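# Put the entire wire inside the bin below its rim

## Task

Move all of the wire into the bin so no part of it sticks up above the bin's rim; a wire left dangling over the table edge may count as a failure.

## Robot and tools

Robot: two arms, left_arm and right_arm, each with a two-finger parallel gripper and a wrist camera. Calibrated bases in the scene frame: left_arm at (-0.021, +0.329, 0) m, right_arm at (+0.001, -0.232, +0.020) m, both nearly unrotated. A camera stand sits behind the arms. Loose objects may occasionally get a brief push from outside.

Scene frame: origin at table-top height, midway between the nominal bases; +x points out over the table, +z up, left_arm on the +y side (arm names do not match image sides). Reported end_effector_position (m) and end_effector_quat_wxyz are in this frame. The position is the point between the finger pads, just behind the tips; fingers point along the gripper's +z and close along its y. Readings can be off by a few cm, more at long reach.

Command rows: every motion row is one flat list of 14 numbers in [-1, 1]: dx, dy, dz, rx, ry, rz, opening for left_arm, then the same seven for right_arm, even when only one arm moves. The six pose numbers are an offset, not a pose, measured along that arm's own Hand target axes from the Hand target as it stood when the action or move began. 1.0 equals 0.6 m for dx/dy/dz and 180 degrees for rx/ry/rz, which together form one rotation vector. Repeating the same offset moves the arm further. Sending all six as 0 re-commands the current Hand target. The opening is absolute: +1 fully open (about 87 mm), +0.5 about 69 mm, 0 about 43 mm, -0.5 about 18 mm, -1 closed. A 0 opening is a real command, so to keep a gripper as is, resend its current value (see Tool commands).

execute_actions(actions, cameras): actions is a list of actions; each action is a table of up to 15 rows, one per 1/30 s step, and a short table repeats its last row. Every row in an action counts from the same start pose. Images return only for an empty actions list or when cameras names them (cam_high, cam_low, cam_left_wrist, cam_right_wrist, or "all"); an unknown name voids the call. An empty list also reports the scene number and the task.

move(target, speed, blend, opening_speed, blocking, cameras): straight-line path for each gripper toward a target row (14 numbers, offsets as above) or a list of up to 15 rows, all offsets still counted from the starting Hand targets. speed is m/s, 0.002 to 2.9, default 0.25 (rotation up to twice that in rad/s); one value or one per target. blend (m) rounds corners in a list; 0 stops at each. opening_speed, 0.2 or more per second on the -1..+1 scale, makes finger changes gradual. blocking=false returns after about 0.5 s while the motion continues. Paths ignore obstacles and the other arm, last 0.5 to 10 s, and the gripper lags or overshoots more when fast or near full stretch. Avoid paths passing close to an arm's own base. The result adds a move: line with the ending (done, off_target, moving, held, fault) and limits (paced = pose clipped, held = steps withheld). done means within 10 mm and 2 degrees.

wait(seconds 0 to 10) lets time run; stop brakes a running move; zoom_image(camera, region [x0,y0,x1,y1] pixels, max 504x504) enlarges part of the newest image of that camera; finished_scene(scene) ends the scene (1 or 2) and cannot be undone. read_manual only gives licence text.

Results: Hand target is the last commanded pose after clipping, the base for the next offsets. The gripper often rests short of it; to close the gap send the missing distance as an offset. Orientation commands are clipped to 40 degrees from the measured one per step. Check position and tilt after each move. grip_measured is the finger reading on the command scale; to hold something, command about 0.04 below the reading at first contact. Joint velocities may say within noise. Joint torques include the arm's weight. MOTOR HOT appears at 75 °C; at 90 °C the arm folds away and is lost for the scene, and at 100 °C it collapses, so avoid holding loads long, stretching far or pushing at unreachable poses.

Avoid: dropping the wire from a height, releasing it while moving, fast impacts with the table or bin, hard pressing, any contact or squeezing between the two arms or their grippers and cameras, strain on the wrist camera cables, and anything falling or being left off the table. A blocked arm keeps pushing until you command it back past its gripper. Time spent thinking lets the scene run. The wire must stay below the rim after the robot lets go.

Each tool is called after "Call:" as name(argument=value, ...) on one line, values as JSON.

## Session

Call:
execute_actions(actions=[])

Scene clock: 0.00 s.
left_arm: end_effector_position=(+0.3608, +0.3502, +0.0358) grip_measured=+1.000 end_effector_quat_wxyz=(+0.546, -0.037, +0.836, +0.028) | right_arm: end_effector_position=(+0.3689, -0.2731, +0.0622) grip_measured=+0.986 end_effector_quat_wxyz=(+0.582, +0.120, +0.792, -0.138)
Joint positions: left_arm=[0.037 1.575 0.398 0.763 -0.062 -0.02 1] | right_arm=[0.094 1.627 0.312 0.993 0.453 0.061 0.993]
Joint velocities: within noise
Joint torques (N m): no reading
Heat: left arm: 34 °C; right arm: 33 °C.
Hand target: left_arm +0.3637, +0.3503, +0.0406; +0.552, -0.037, +0.833, +0.028 | right_arm +0.3732, -0.2728, +0.0700; +0.592, +0.123, +0.784, -0.136
Tool commands: left_gripper/opening=+1.0 right_gripper/opening=+1.0
camera_calibration:
cam_left_wrist: T_world_to_cam=[[0.0900507, -0.995827, -0.0147855, 0.314815], [-0.955722, -0.0822289, -0.282549, 0.404658], [0.280155, 0.0395746, -0.959139, 0.065516], [0, 0, 0, 1]] pos_world=[0.340037, 0.344183, 0.18183]
cam_right_wrist: T_world_to_cam=[[-0.341504, -0.937931, 0.0605056, -0.132595], [-0.877801, 0.295278, -0.377196, 0.446588], [0.335918, -0.181926, -0.924155, 0.0264654], [0, 0, 0, 1]] pos_world=[0.337844, -0.251418, 0.200932]

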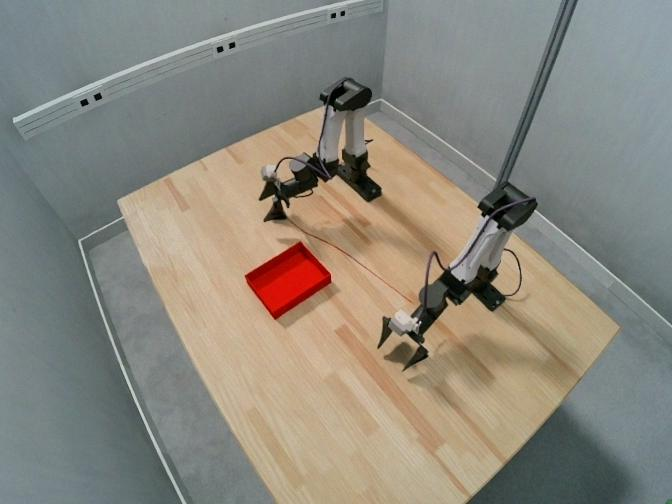

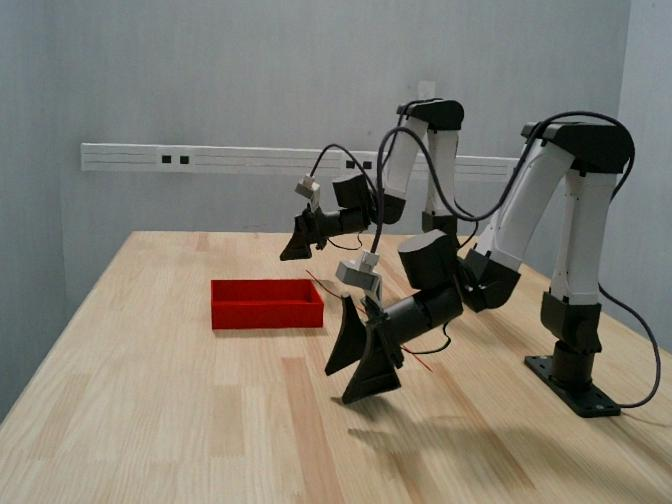

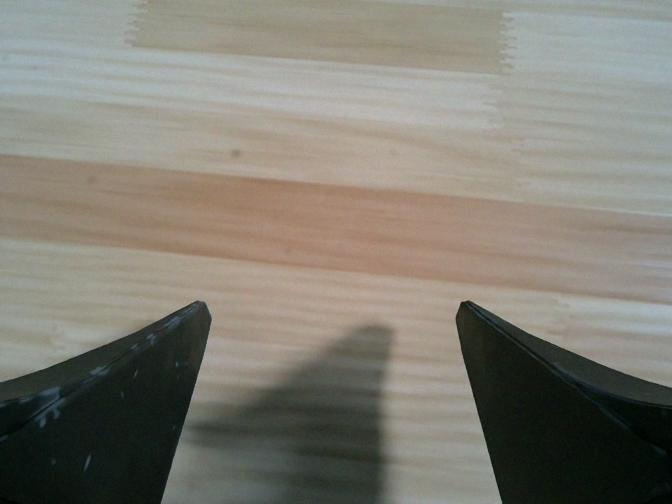

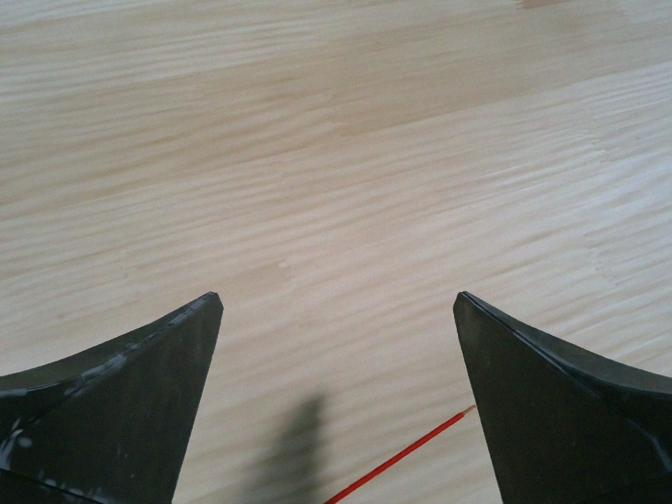

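Call:
zoom_image(camera="cam_high", region=[230, 180, 450, 350])

Call:
zoom_image(camera="cam_low", region=[200, 220, 460, 420])

Scaled by 2.291 from the camera's 672x504 image, which has a finer 960x720 frame.

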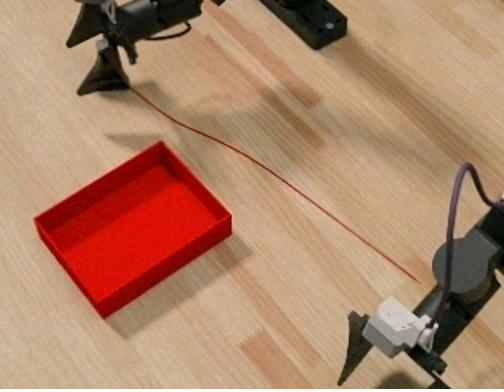

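Scaled by 1.938 from the camera's 672x504 image, which has a finer 960x720 frame.

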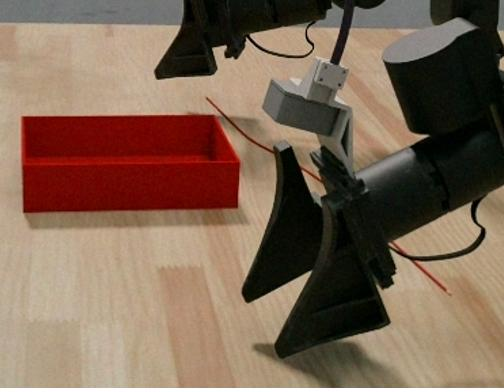

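Call:
move(target=[[0,0,0,0,0,0,0, -0.135,-0.022,-0.069,0.03,0.08,0.045,0],[0,0,0,0,0,0,0, -0.055,0.280,-0.381,0.1427,0.4013,0.2226,0]], speed=0.3, blend=[0.04,0], cameras=["cam_high","cam_right_wrist"])

Call:
zoom_image(camera="cam_high", region=[230, 180, 450, 350])

Scene clock: 36.23 s.
left_arm: end_effector_position=(+0.3608, +0.3502, +0.0358) grip_measured=+0.000 end_effector_quat_wxyz=(+0.546, -0.037, +0.836, +0.028) | right_arm: end_effector_position=(+0.2341, -0.0400, +0.1446) grip_measured=+0.000 end_effector_quat_wxyz=(+0.003, +0.531, +0.847, -0.005)
Joint positions: left_arm=[0.037 1.575 0.398 0.763 -0.062 -0.02 0.5] | right_arm=[0.56 1.663 1.416 -1.331 0.011 1.677 0.5]
Joint torques (N m): left_arm=[-0.54 -6.39 6.17 1.52 -0.01 -0.06] | right_arm=[0.39 -5.7 7.79 0.13 0.08 0.07]
Heat: left arm: 36 °C; right arm: 35 °C.
Hand target: left_arm +0.3637, +0.3503, +0.0406; +0.552, -0.037, +0.833, +0.028 | right_arm +0.2367, -0.0351, +0.1500; +0.001, +0.537, +0.844, +0.000
Off the commanded pose: left_arm 0.006 m, 1 deg | right_arm 0.008 m, 1 deg.
move: done; blend cut to 0 m at target 1
camera_calibration:
cam_right_wrist: T_world_to_cam=[[-0.906535, -0.421999, -0.0105705, 0.198278], [-0.27565, 0.572812, 0.771948, -0.00559631], [-0.319706, 0.702711, -0.635598, 0.337417], [0, 0, 0, 1]] pos_world=[0.286077, -0.150228, 0.220877]
Images, in order (width x height): cam_high 672x504, cam_right_wrist 672x504.

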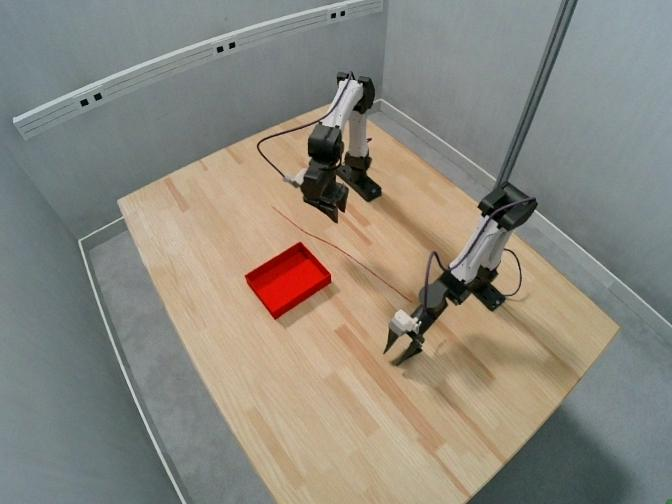

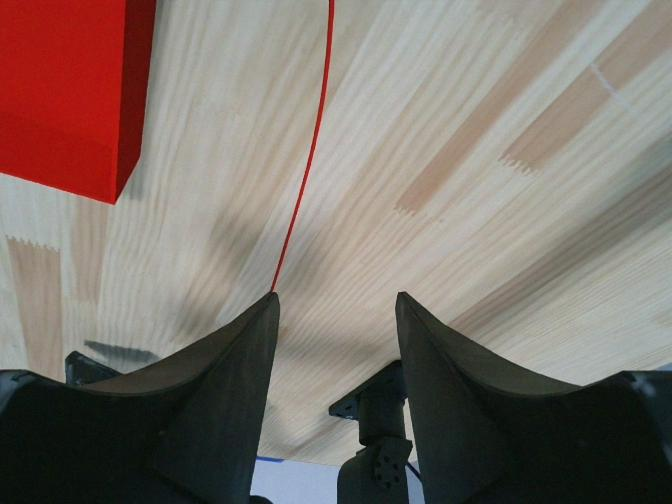

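Scaled by 2.291 from the camera's 672x504 image, which has a finer 960x720 frame.

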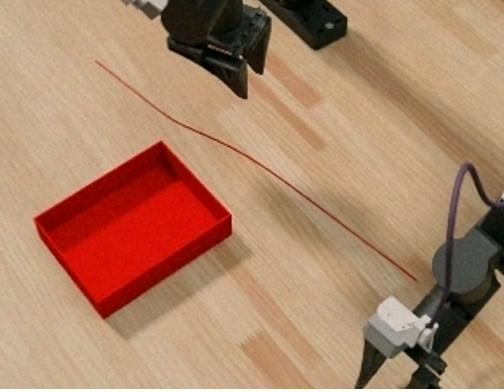

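Call:
move(target=[[0,0,0,0,0,0,0, -0.017,0.0167,0.2,0,0,0,0],[0,0,0,0,0,0,0, -0.017,0.0167,0.23,0,0,0,0]], speed=[0.25,0.06], blend=[0.01,0], cameras=["cam_right_wrist"])

Scene clock: 43.53 s.
left_arm: end_effector_position=(+0.3608, +0.3502, +0.0358) grip_measured=+0.000 end_effector_quat_wxyz=(+0.546, -0.037, +0.836, +0.028) | right_arm: end_effector_position=(+0.2500, -0.0405, +0.0159) grip_measured=+0.000 end_effector_quat_wxyz=(+0.004, +0.540, +0.842, -0.003)
Joint positions: left_arm=[0.037 1.575 0.398 0.763 -0.062 -0.02 0.5] | right_arm=[0.531 1.829 1.08 -0.823 0.01 1.668 0.5]
Joint torques (N m): left_arm=[-0.53 -6.39 6.17 1.52 -0.01 -0.06] | right_arm=[-0.31 -6.67 4.11 0.45 0.09 -0.22]
Heat: left arm: 36 °C; right arm: 35 °C.
Hand target: left_arm +0.3637, +0.3503, +0.0406; +0.552, -0.037, +0.833, +0.028 | right_arm +0.2501, -0.0403, +0.0120; +0.001, +0.537, +0.844, +0.000
Off the commanded pose: left_arm 0.006 m, 1 deg | right_arm 0.004 m, 1 deg.
move: done; blend cut to 0.009 m at target 1
camera_calibration:
cam_right_wrist: T_world_to_cam=[[-0.914995, -0.403151, -0.0159434, 0.214023], [-0.267016, 0.57545, 0.77302, 0.0963517], [-0.302469, 0.711566, -0.634181, 0.257106], [0, 0, 0, 1]] pos_world=[0.299324, -0.15211, 0.0919825]
Images, in order (width x height): cam_right_wrist 672x504.

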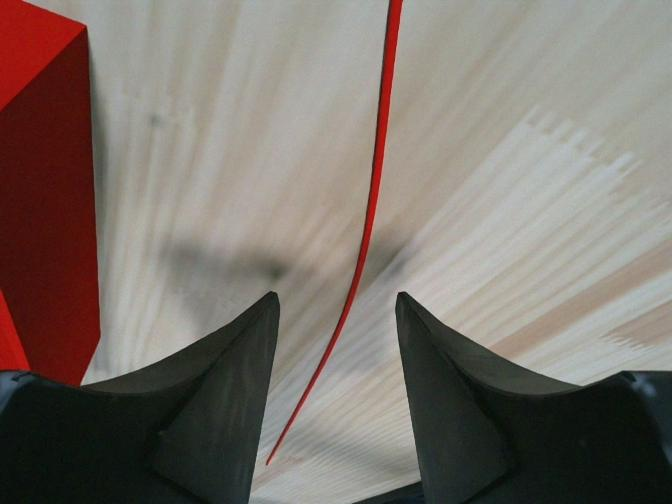

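Call:
move(target=[[0,0,0,0,0,0,0, 0,0,0.0145,0,0,0,-0.3],[0,0,0,0,0,0,0, 0,0,0.0145,0,0,0,-1]], speed=0.03, opening_speed=0.8, cameras=["cam_right_wrist"])

Call:
zoom_image(camera="cam_right_wrist", region=[220, 200, 470, 400])

Scene clock: 47.67 s.
left_arm: end_effector_position=(+0.3608, +0.3502, +0.0358) grip_measured=+0.000 end_effector_quat_wxyz=(+0.546, -0.037, +0.836, +0.028) | right_arm: end_effector_position=(+0.2504, -0.0404, +0.0075) grip_measured=-1.000 end_effector_quat_wxyz=(+0.004, +0.540, +0.842, -0.002)
Joint positions: left_arm=[0.037 1.575 0.398 0.763 -0.062 -0.02 0.5] | right_arm=[0.53 1.845 1.063 -0.788 0.01 1.667 0]
Joint torques (N m): left_arm=[-0.54 -6.39 6.17 1.52 -0.01 -0.06] | right_arm=[-0.32 -6.57 4.03 0.51 0.1 -0.15]
Heat: left arm: 36 °C; right arm: 35 °C.
Hand target: left_arm +0.3637, +0.3503, +0.0406; +0.552, -0.037, +0.833, +0.028 | right_arm +0.2502, -0.0403, +0.0033; +0.001, +0.537, +0.844, +0.000
Off the commanded pose: left_arm 0.006 m, 1 deg | right_arm 0.004 m, 1 deg.
move: done
camera_calibration:
cam_right_wrist: T_world_to_cam=[[-0.914681, -0.403801, -0.0174106, 0.214183], [-0.268305, 0.574414, 0.773344, 0.103229], [-0.302276, 0.712034, -0.633748, 0.251814], [0, 0, 0, 1]] pos_world=[0.299724, -0.15211, 0.083484]
Images, in order (width x height): cam_right_wrist 672x504.

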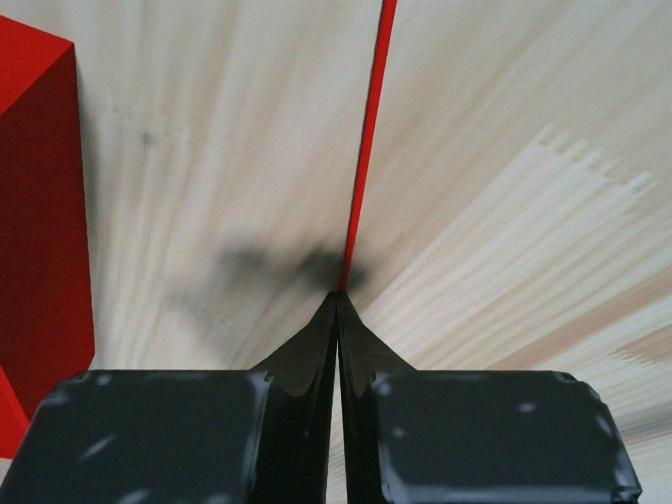

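Scaled by 2.016 from the camera's 672x504 image, which has a finer 960x720 frame.

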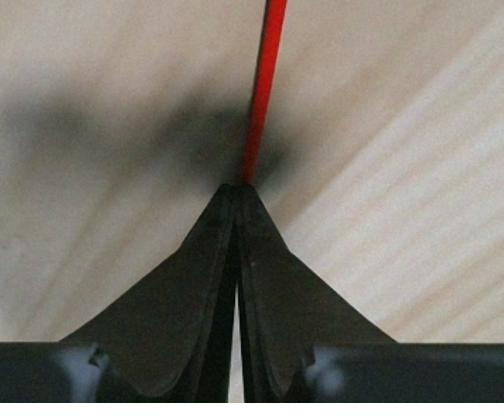

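Call:
move(target=[[0,0,0,0,0,0,0, 0,0,-0.008,0,0,0,-0.4],[0,0,0,0,0,0,0, 0,0,0.007,0,0,0,-0.4],[0,0,0,0,0,0,0, 0,0,0.007,0,0,0,-1]], speed=0.03, opening_speed=0.8, cameras=["cam_right_wrist"])

Call:
zoom_image(camera="cam_right_wrist", region=[220, 200, 470, 400])

Scene clock: 52.23 s.
left_arm: end_effector_position=(+0.3608, +0.3502, +0.0358) grip_measured=+0.000 end_effector_quat_wxyz=(+0.546, -0.037, +0.836, +0.028) | right_arm: end_effector_position=(+0.2504, -0.0397, +0.0055) grip_measured=-0.978 end_effector_quat_wxyz=(+0.003, +0.539, +0.842, +0.000)
Joint positions: left_arm=[0.037 1.575 0.398 0.763 -0.062 -0.02 0.5] | right_arm=[0.53 1.85 1.059 -0.777 0.005 1.665 0.011]
Joint torques (N m): left_arm=[-0.54 -6.38 6.17 1.52 -0.01 -0.06] | right_arm=[-0.29 -6.3 3.69 0.54 0.12 -0.21]
Heat: left arm: 36 °C; right arm: 35 °C.
Hand target: left_arm +0.3637, +0.3503, +0.0406; +0.552, -0.037, +0.833, +0.028 | right_arm +0.2502, -0.0403, -0.0009; +0.001, +0.537, +0.844, +0.000
Off the commanded pose: left_arm 0.006 m, 1 deg | right_arm 0.006 m, 0 deg.
move: done
camera_calibration:
cam_right_wrist: T_world_to_cam=[[-0.914525, -0.404092, -0.0187919, 0.214502], [-0.267915, 0.570221, 0.776576, 0.104115], [-0.303092, 0.715233, -0.629744, 0.250289], [0, 0, 0, 1]] pos_world=[0.299922, -0.151705, 0.0807956]
Images, in order (width x height): cam_right_wrist 672x504.

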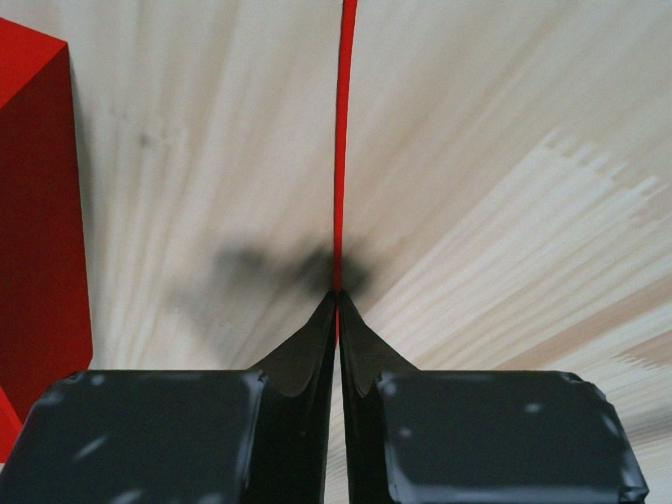

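Scaled by 2.016 from the camera's 672x504 image, which has a finer 960x720 frame.

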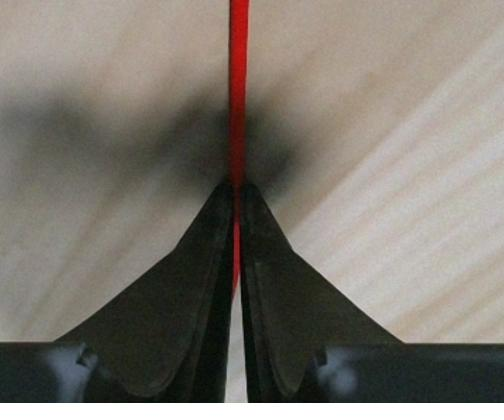

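Call:
move(target=[[0,0,0,0,0,0,0, 0,0,-0.318,0,0,0,-1],[0,0,0,0,0,0,0, -0.021,0.064,-0.593,-0.276,0.0364,-0.078,-1],[0,0,0,0,0,0,0, -0.1525,0.232,-0.602,-0.33,0.12,-0.2,-1]], speed=[0.25,0.25,0.2], blend=[0.04,0.03,0], cameras=["cam_high","cam_low","cam_right_wrist"])

Call:
zoom_image(camera="cam_high", region=[220, 180, 370, 330])

Call:
zoom_image(camera="cam_low", region=[180, 150, 380, 350])

Scene clock: 64.83 s.
left_arm: end_effector_position=(+0.3608, +0.3502, +0.0358) grip_measured=+0.000 end_effector_quat_wxyz=(+0.546, -0.037, +0.836, +0.028) | right_arm: end_effector_position=(+0.4136, -0.0641, +0.3546) grip_measured=-0.978 end_effector_quat_wxyz=(+0.106, +0.197, +0.839, +0.497)
Joint positions: left_arm=[0.037 1.575 0.398 0.763 -0.062 -0.02 0.5] | right_arm=[0.031 1.935 2.172 -1.124 -0.896 0.828 0.011]
Joint torques (N m): left_arm=[-0.54 -6.38 6.17 1.52 -0.01 -0.06] | right_arm=[0.01 -8.13 8.12 1.34 -0.33 -0.26]
Heat: left arm: 36 °C; right arm: 36 °C.
Hand target: left_arm +0.3637, +0.3503, +0.0406; +0.552, -0.037, +0.833, +0.028 | right_arm +0.4147, -0.0637, +0.3606; +0.112, +0.184, +0.837, +0.503
Off the commanded pose: left_arm 0.006 m, 1 deg | right_arm 0.006 m, 2 deg.
move: done
camera_calibration:
cam_right_wrist: T_world_to_cam=[[-0.233109, -0.409238, -0.882148, 0.384349], [-0.855489, -0.345029, 0.386127, 0.213474], [-0.462384, 0.844677, -0.269669, 0.483583], [0, 0, 0, 1]] pos_world=[0.495821, -0.177526, 0.387032]
Images, in order (width x height): cam_high 672x504, cam_low 672x504, cam_right_wrist 672x504.

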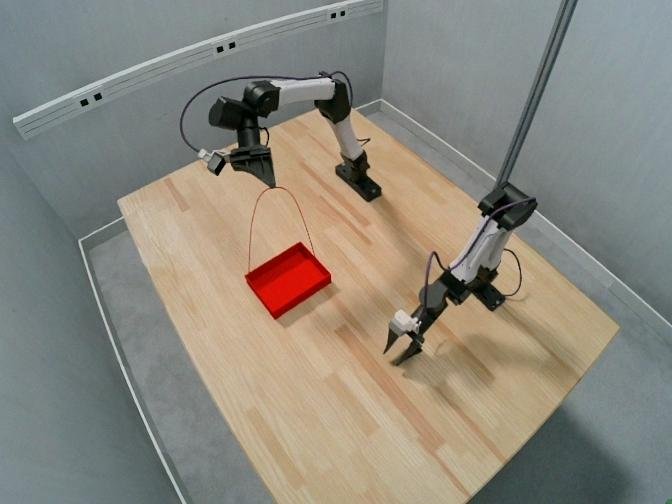

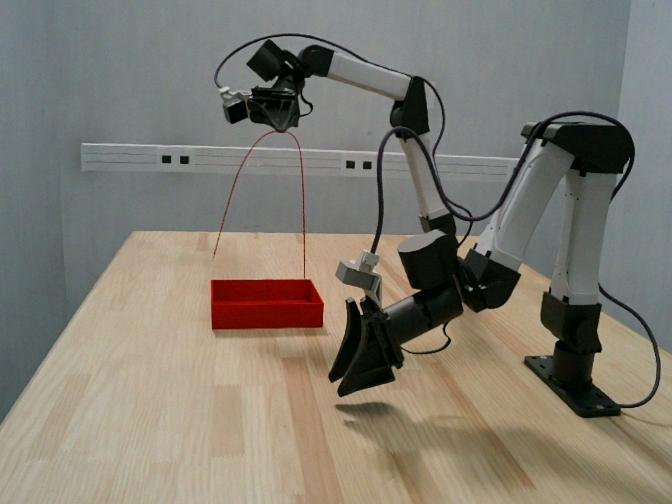

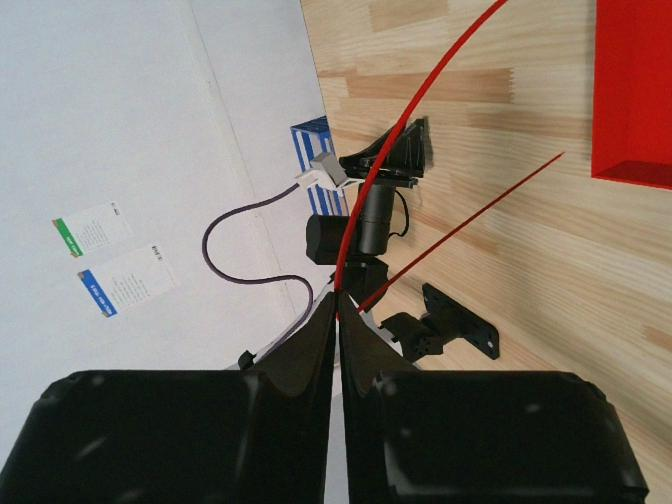

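Scaled by 3.360 from the camera's 672x504 image, which has a finer 960x720 frame.

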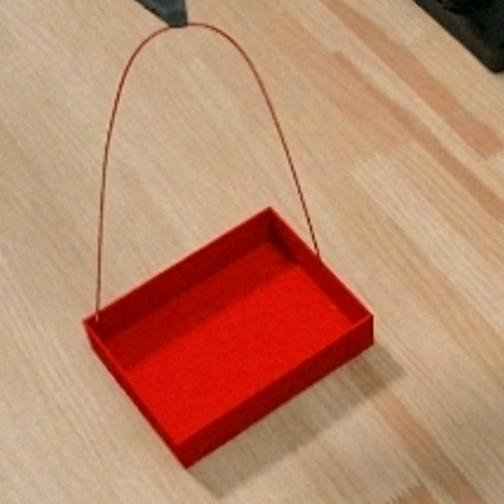

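Scaled by 2.520 from the camera's 672x504 image, which has a finer 960x720 frame.

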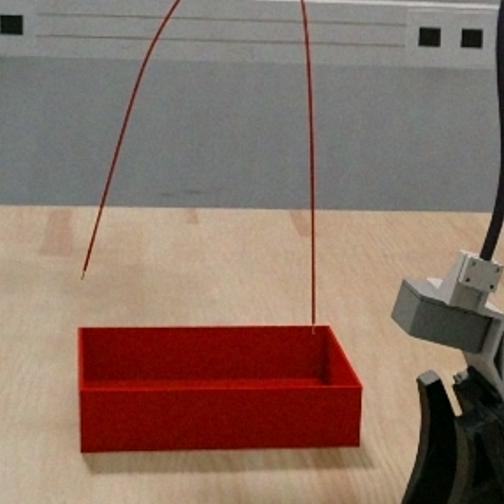

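Call:
move(target=[0,0,0,0,0,0,0, 0.042,0.022,0.041,0,-0.098,0.052,-1], speed=0.2, cameras=["cam_high","cam_low"])

Call:
zoom_image(camera="cam_high", region=[220, 180, 370, 330])

Call:
zoom_image(camera="cam_low", region=[180, 150, 380, 350])

Scene clock: 72.53 s.
left_arm: end_effector_position=(+0.3608, +0.3502, +0.0358) grip_measured=+0.000 end_effector_quat_wxyz=(+0.546, -0.037, +0.836, +0.028) | right_arm: end_effector_position=(+0.4069, -0.0281, +0.3459) grip_measured=-0.978 end_effector_quat_wxyz=(+0.179, +0.331, +0.801, +0.465)
Joint positions: left_arm=[0.037 1.575 0.398 0.763 -0.062 -0.02 0.5] | right_arm=[0.196 1.64 1.721 -0.703 -0.525 1.25 0.011]
Joint torques (N m): left_arm=[-0.53 -6.39 6.17 1.52 -0.01 -0.06] | right_arm=[0.57 -10.44 5.3 2.01 0.09 0.01]
Heat: left arm: 36 °C; right arm: 37 °C.
Hand target: left_arm +0.3637, +0.3503, +0.0406; +0.552, -0.037, +0.833, +0.028 | right_arm +0.4036, -0.0277, +0.3605; +0.198, +0.326, +0.792, +0.476
Off the commanded pose: left_arm 0.006 m, 1 deg | right_arm 0.015 m, 3 deg.
move: off_target (right_arm)
Images, in order (width x height): cam_high 672x504, cam_low 672x504.

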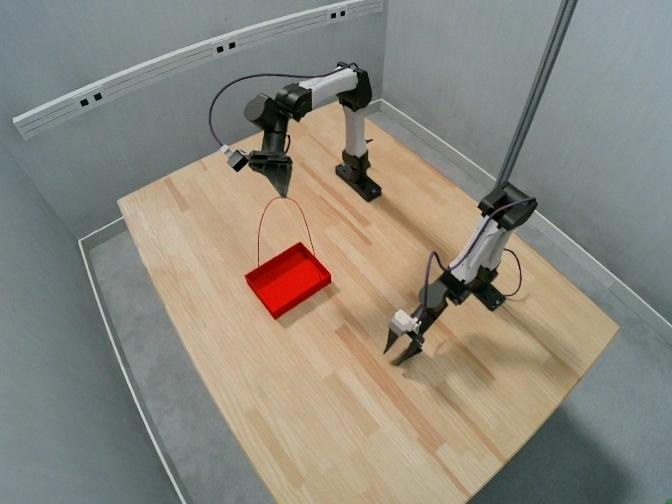

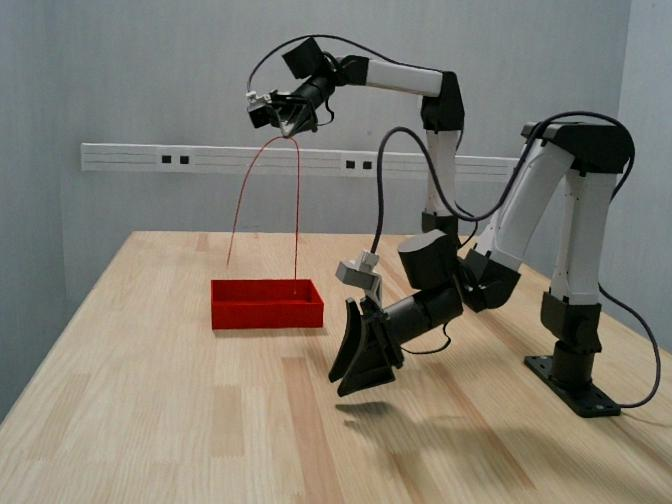

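Scaled by 3.360 from the camera's 672x504 image, which has a finer 960x720 frame.

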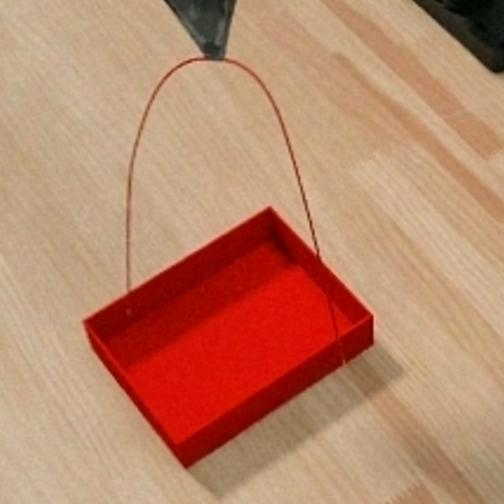

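Scaled by 2.520 from the camera's 672x504 image, which has a finer 960x720 frame.

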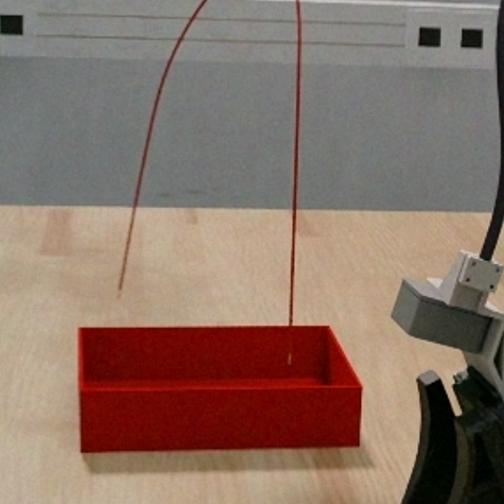

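Call:
move(target=[0,0,0,0,0,0,0, -0.059,-0.021,-0.039,0,0.0883,-0.0469,-1], speed=0.15, cameras=["cam_high","cam_low"])

Call:
zoom_image(camera="cam_high", region=[220, 180, 370, 330])

Call:
zoom_image(camera="cam_low", region=[180, 150, 380, 350])

Scene clock: 88.37 s.
left_arm: end_effector_position=(+0.3608, +0.3502, +0.0358) grip_measured=+0.000 end_effector_quat_wxyz=(+0.546, -0.037, +0.836, +0.028) | right_arm: end_effector_position=(+0.4086, -0.0717, +0.3543) grip_measured=-0.978 end_effector_quat_wxyz=(+0.114, +0.211, +0.835, +0.495)
Joint positions: left_arm=[0.037 1.575 0.398 0.763 -0.062 -0.02 0.5] | right_arm=[0.014 1.877 2.087 -1.081 -0.885 0.849 0.011]
Joint torques (N m): left_arm=[-0.54 -6.39 6.16 1.52 -0.01 -0.06] | right_arm=[-0.28 -7.75 8.12 1.32 -0.32 -0.2]
Heat: left arm: 36 °C; right arm: 39 °C.
Hand target: left_arm +0.3637, +0.3503, +0.0406; +0.552, -0.037, +0.833, +0.028 | right_arm +0.4099, -0.0716, +0.3604; +0.121, +0.199, +0.834, +0.501
Off the commanded pose: left_arm 0.006 m, 1 deg | right_arm 0.006 m, 2 deg.
move: done
Images, in order (width x height): cam_high 672x504, cam_low 672x504.

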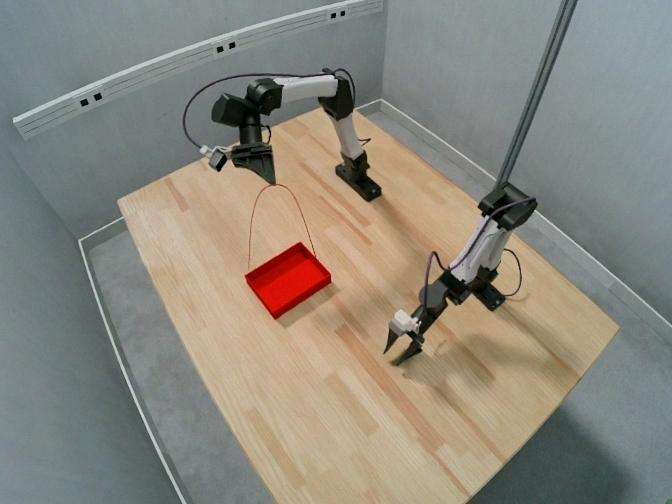

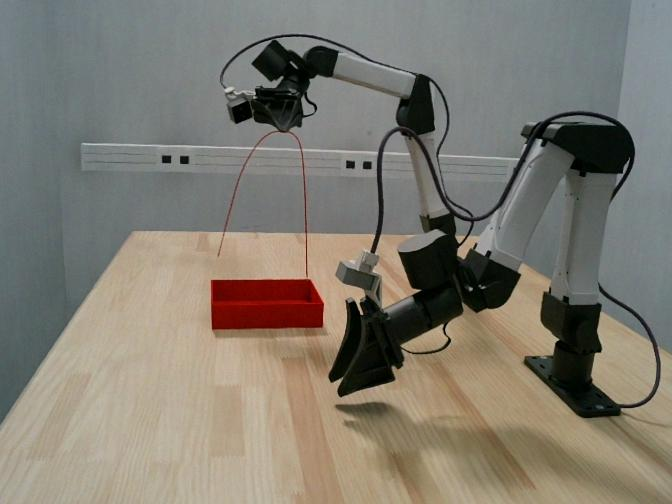

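Scaled by 3.360 from the camera's 672x504 image, which has a finer 960x720 frame.

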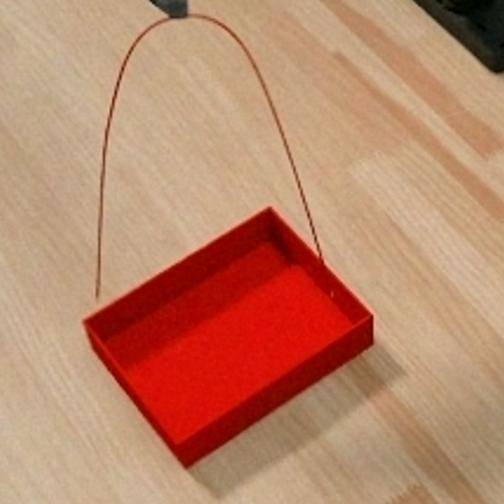

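Scaled by 2.520 from the camera's 672x504 image, which has a finer 960x720 frame.

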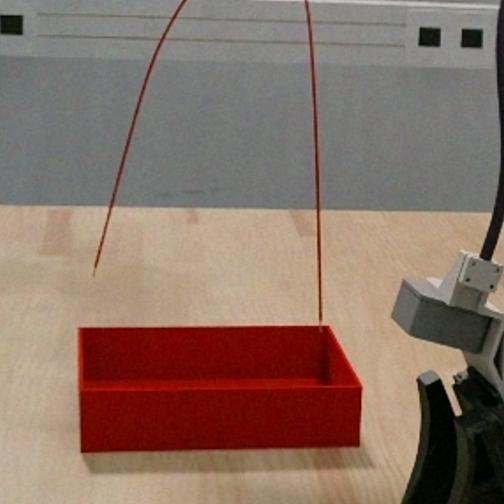

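Call:
move(target=[[0,0,0,0,0,0,0, 0.016,0.002,0.004,0,0.0294,-0.0156,-1],[0,0,0,0,0,0,0, 0.016,-0.094,0.055,0,0.0294,-0.0156,-1]], speed=0.1, cameras=["cam_high","cam_low"])

Call:
zoom_image(camera="cam_high", region=[220, 180, 370, 330])

Call:
zoom_image(camera="cam_low", region=[180, 150, 380, 350])

Scene clock: 96.73 s.
left_arm: end_effector_position=(+0.3608, +0.3502, +0.0358) grip_measured=+0.000 end_effector_quat_wxyz=(+0.546, -0.037, +0.836, +0.028) | right_arm: end_effector_position=(+0.4084, -0.0686, +0.2781) grip_measured=-0.978 end_effector_quat_wxyz=(+0.074, +0.173, +0.848, +0.496)
Joint positions: left_arm=[0.037 1.575 0.398 0.763 -0.062 -0.02 0.5] | right_arm=[0.015 1.906 1.84 -0.953 -0.946 0.703 0.011]
Joint torques (N m): left_arm=[-0.54 -6.38 6.17 1.52 -0.01 -0.06] | right_arm=[0.73 -13.42 5.07 1.52 -0.34 -0.14]
Heat: left arm: 36 °C; right arm: 40 °C.
Hand target: left_arm +0.3637, +0.3503, +0.0406; +0.552, -0.037, +0.833, +0.028 | right_arm +0.4027, -0.0649, +0.2952; +0.094, +0.155, +0.843, +0.506
Off the commanded pose: left_arm 0.006 m, 1 deg | right_arm 0.018 m, 3 deg.
move: off_target (right_arm)
Images, in order (width x height): cam_high 672x504, cam_low 672x504.

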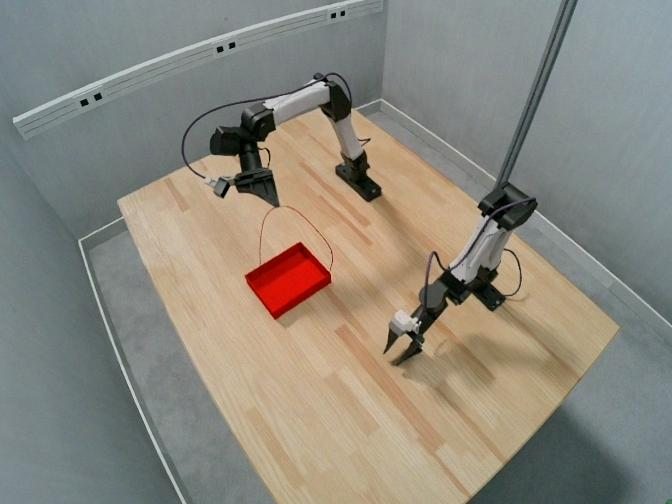

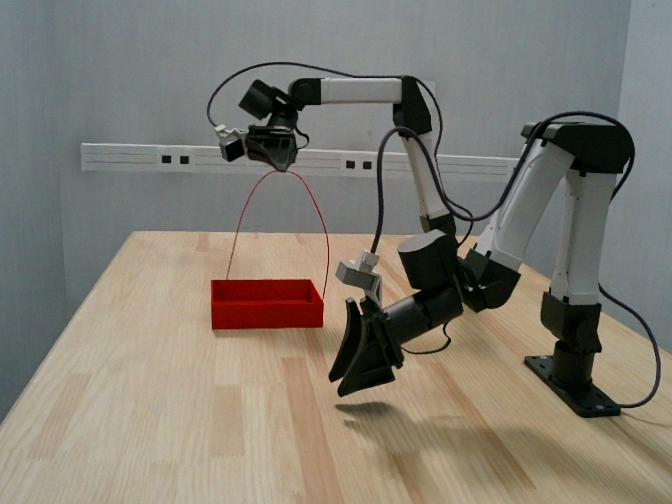

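Scaled by 3.360 from the camera's 672x504 image, which has a finer 960x720 frame.

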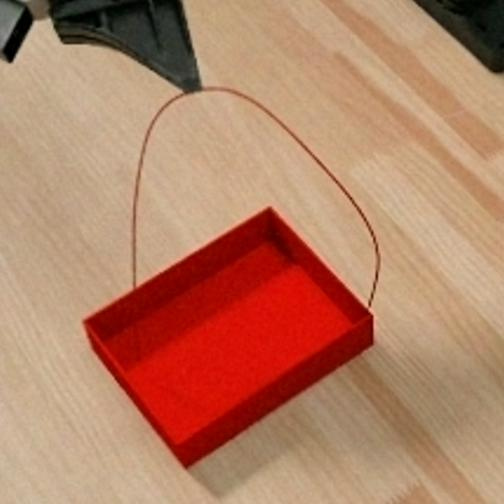

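Scaled by 2.520 from the camera's 672x504 image, which has a finer 960x720 frame.

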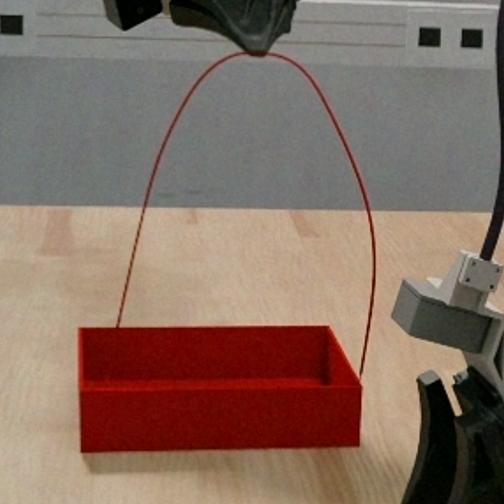

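Call:
move(target=[[0,0,0,0,0,0,0, 0,0.11,-0.0587,0,0,0,-1],[0,0,0,0,0,0,0, -0.089,-0.078,-0.395,0,-0.216,0.115,-1],[0,0,0,0,0,0,0, -0.089,-0.291,-0.282,0,-0.216,0.115,-1]], speed=[0.15,0.25,0.12], blend=[0.02,0,0], cameras=["cam_high","cam_low"])

Call:
zoom_image(camera="cam_high", region=[200, 130, 350, 280])

Call:
zoom_image(camera="cam_low", region=[200, 150, 400, 350])

Scene clock: 113.60 s.
left_arm: end_effector_position=(+0.3608, +0.3502, +0.0358) grip_measured=+0.000 end_effector_quat_wxyz=(+0.546, -0.037, +0.836, +0.028) | right_arm: end_effector_position=(+0.3700, -0.2989, +0.2132) grip_measured=-0.978 end_effector_quat_wxyz=(+0.260, +0.464, +0.726, +0.436)
Joint positions: left_arm=[0.037 1.575 0.398 0.763 -0.062 -0.02 0.5] | right_arm=[-0.604 1.524 1.108 -0.443 -0.877 0.875 0.011]
Joint torques (N m): left_arm=[-0.54 -6.39 6.17 1.52 -0.01 -0.06] | right_arm=[-0.12 -8.84 5.34 1.68 -0.11 -0.02]
Heat: left arm: 36 °C; right arm: 45 °C.
Hand target: left_arm +0.3637, +0.3503, +0.0406; +0.552, -0.037, +0.833, +0.028 | right_arm +0.3703, -0.3002, +0.2207; +0.277, +0.460, +0.723, +0.434
Off the commanded pose: left_arm 0.006 m, 1 deg | right_arm 0.008 m, 2 deg.
move: done
Images, in order (width x height): cam_high 672x504, cam_low 672x504.

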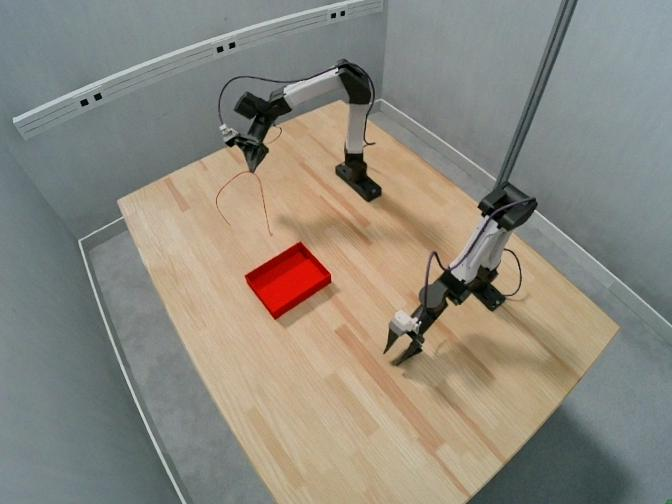

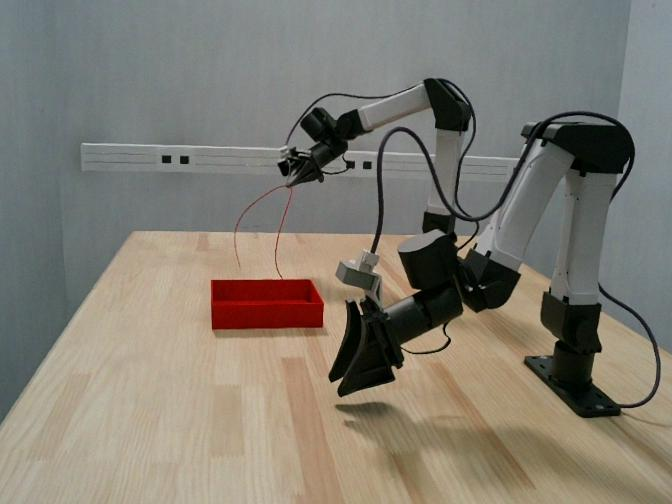

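Scaled by 3.360 from the camera's 672x504 image, which has a finer 960x720 frame.

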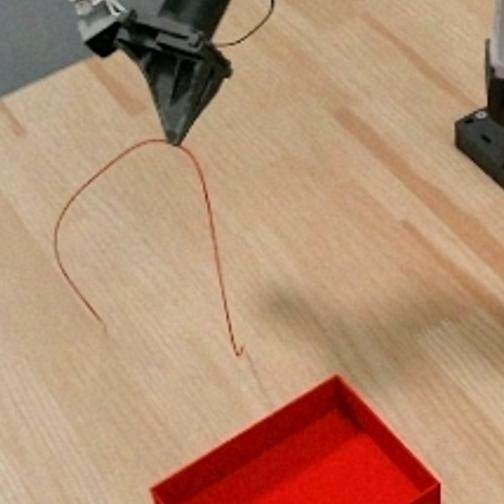

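Scaled by 2.520 from the camera's 672x504 image, which has a finer 960x720 frame.

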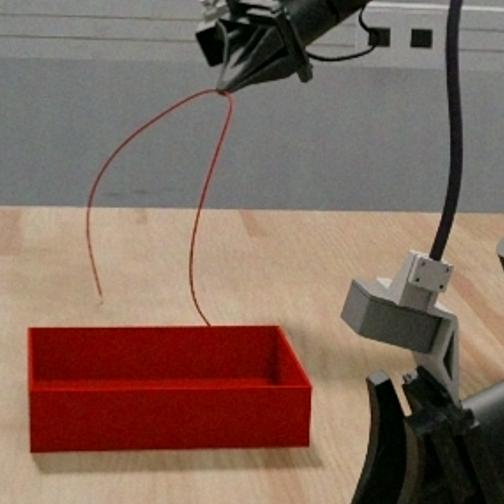

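Call:
move(target=[[0,0,0,0,0,0,0, 0,-0.0736,0.039,0,0,0,-1],[0,0,0,0,0,0,0, 0,0.191,-0.102,0,0,0,-1],[0,0,0,0,0,0,0, 0.33,0.2995,0.088,0,0.216,-0.115,-1]], speed=[0.12,0.2,0.25], blend=[0,0.02,0], cameras=["cam_high","cam_low"])

Call:
zoom_image(camera="cam_high", region=[220, 180, 370, 330])

Call:
zoom_image(camera="cam_low", region=[180, 150, 380, 350])

Scene clock: 122.77 s.
left_arm: end_effector_position=(+0.3608, +0.3502, +0.0358) grip_measured=+0.000 end_effector_quat_wxyz=(+0.546, -0.037, +0.836, +0.028) | right_arm: end_effector_position=(+0.4032, -0.0651, +0.3493) grip_measured=-0.978 end_effector_quat_wxyz=(+0.088, +0.166, +0.845, +0.501)
Joint positions: left_arm=[0.037 1.575 0.398 0.763 -0.062 -0.02 0.5] | right_arm=[0.024 1.959 2.2 -1.209 -0.944 0.723 0.011]
Joint torques (N m): left_arm=[-0.53 -6.39 6.17 1.52 -0.01 -0.06] | right_arm=[-0.28 -8.14 8.02 1.2 -0.31 -0.25]
Heat: left arm: 36 °C; right arm: 44 °C.
Hand target: left_arm +0.3637, +0.3503, +0.0406; +0.552, -0.037, +0.833, +0.028 | right_arm +0.4048, -0.0653, +0.3543; +0.094, +0.155, +0.843, +0.506
Off the commanded pose: left_arm 0.006 m, 1 deg | right_arm 0.005 m, 2 deg.
move: done
Images, in order (width x height): cam_high 672x504, cam_low 672x504.

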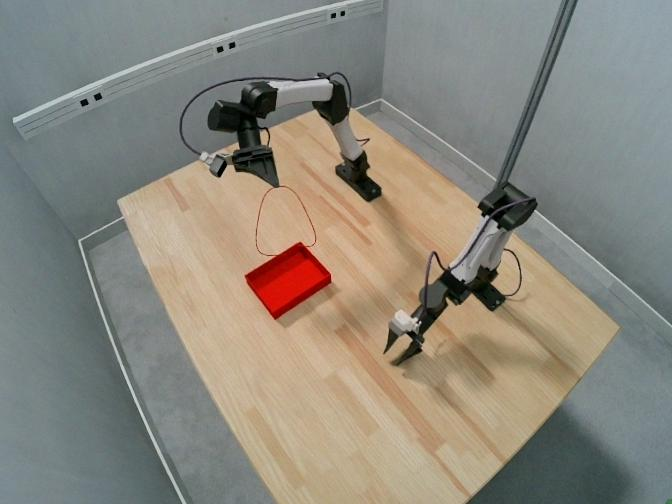

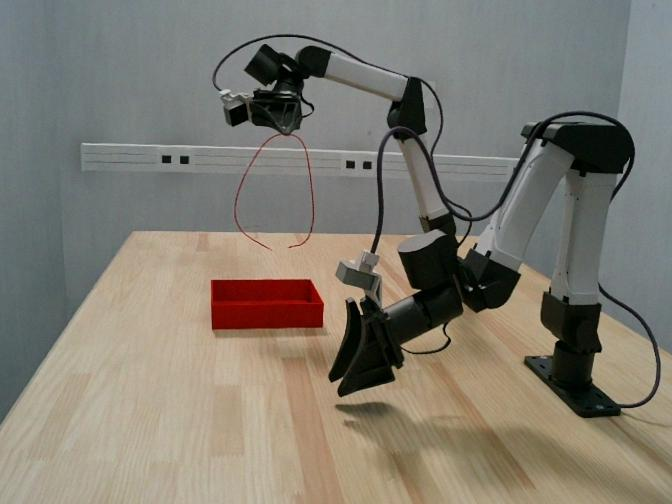

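Scaled by 3.360 from the camera's 672x504 image, which has a finer 960x720 frame.

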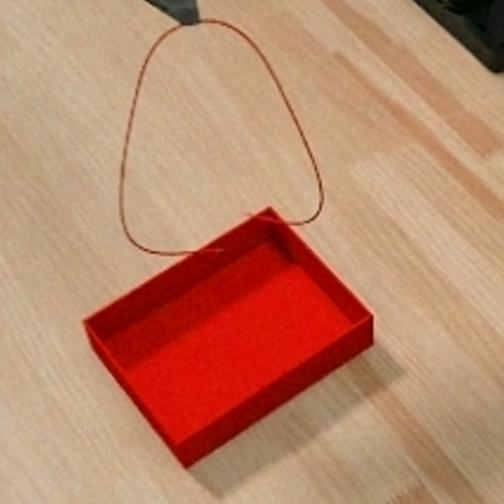

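Scaled by 2.520 from the camera's 672x504 image, which has a finer 960x720 frame.

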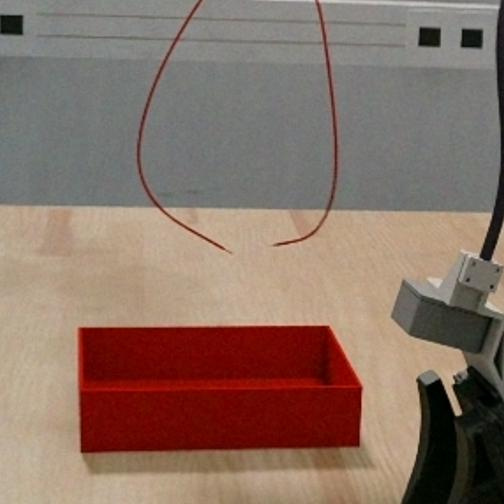

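Call:
move(target=[[0,0,0,0,0,0,0, -0.005,-0.216,0.127,0.039,0,0,-1],[0,0,0,0,0,0,0, -0.0055,-0.32,0.233,0.122,0,0,-1]], speed=[0.15,0.1], blend=[0.02,0], cameras=["cam_high","cam_low","cam_right_wrist"])

Call:
zoom_image(camera="cam_high", region=[220, 180, 370, 330])

Call:
zoom_image(camera="cam_low", region=[180, 150, 380, 350])

Scene clock: 133.43 s.
left_arm: end_effector_position=(+0.3608, +0.3502, +0.0358) grip_measured=+0.000 end_effector_quat_wxyz=(+0.546, -0.037, +0.836, +0.028) | right_arm: end_effector_position=(+0.4105, -0.0374, +0.1172) grip_measured=-0.978 end_effector_quat_wxyz=(+0.047, +0.175, +0.924, +0.336)
Joint positions: left_arm=[0.037 1.575 0.398 0.763 -0.062 -0.02 0.5] | right_arm=[0.179 2.06 1.634 -0.767 -0.594 0.667 0.011]
Joint torques (N m): left_arm=[-0.53 -6.38 6.16 1.52 -0.01 -0.06] | right_arm=[0.4 -9.7 7.64 1.26 -0.06 -0.12]
Heat: left arm: 36 °C; right arm: 43 °C.
Hand target: left_arm +0.3637, +0.3503, +0.0406; +0.552, -0.037, +0.833, +0.028 | right_arm +0.4202, -0.0357, +0.1192; +0.063, +0.170, +0.924, +0.336
Off the commanded pose: left_arm 0.006 m, 1 deg | right_arm 0.010 m, 2 deg.
move: done
camera_calibration:
cam_right_wrist: T_world_to_cam=[[-0.303229, -0.698275, -0.648431, 0.175736], [-0.744942, -0.250632, 0.618259, 0.242557], [-0.594233, 0.670518, -0.444176, 0.463675], [0, 0, 0, 1]] pos_world=[0.509511, -0.127398, 0.169943]
Images, in order (width x height): cam_high 672x504, cam_low 672x504, cam_right_wrist 672x504.

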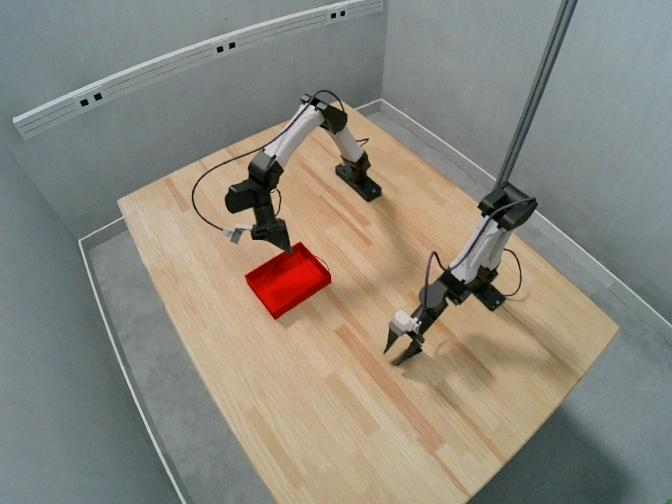

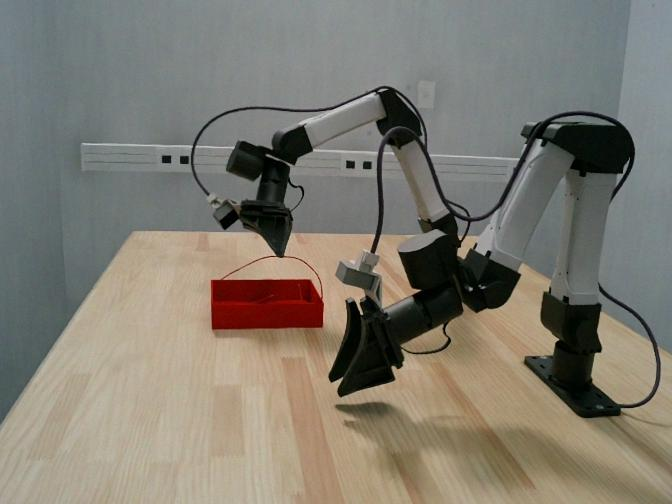

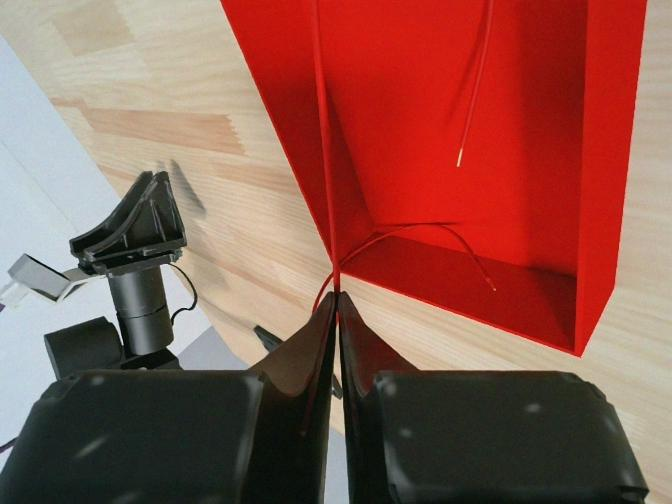

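Scaled by 3.360 from the camera's 672x504 image, which has a finer 960x720 frame.

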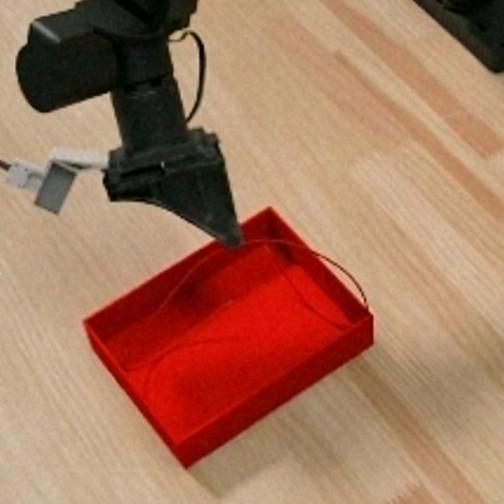

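Scaled by 2.520 from the camera's 672x504 image, which has a finer 960x720 frame.

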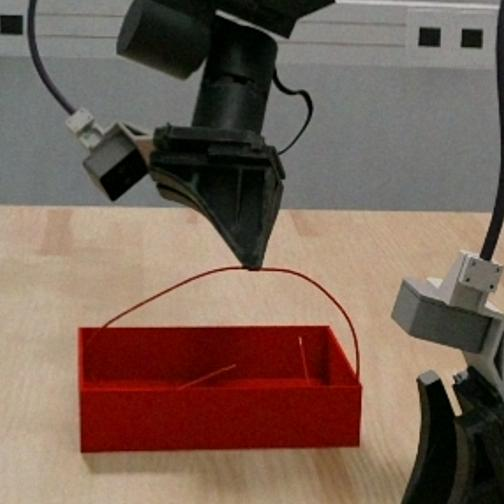

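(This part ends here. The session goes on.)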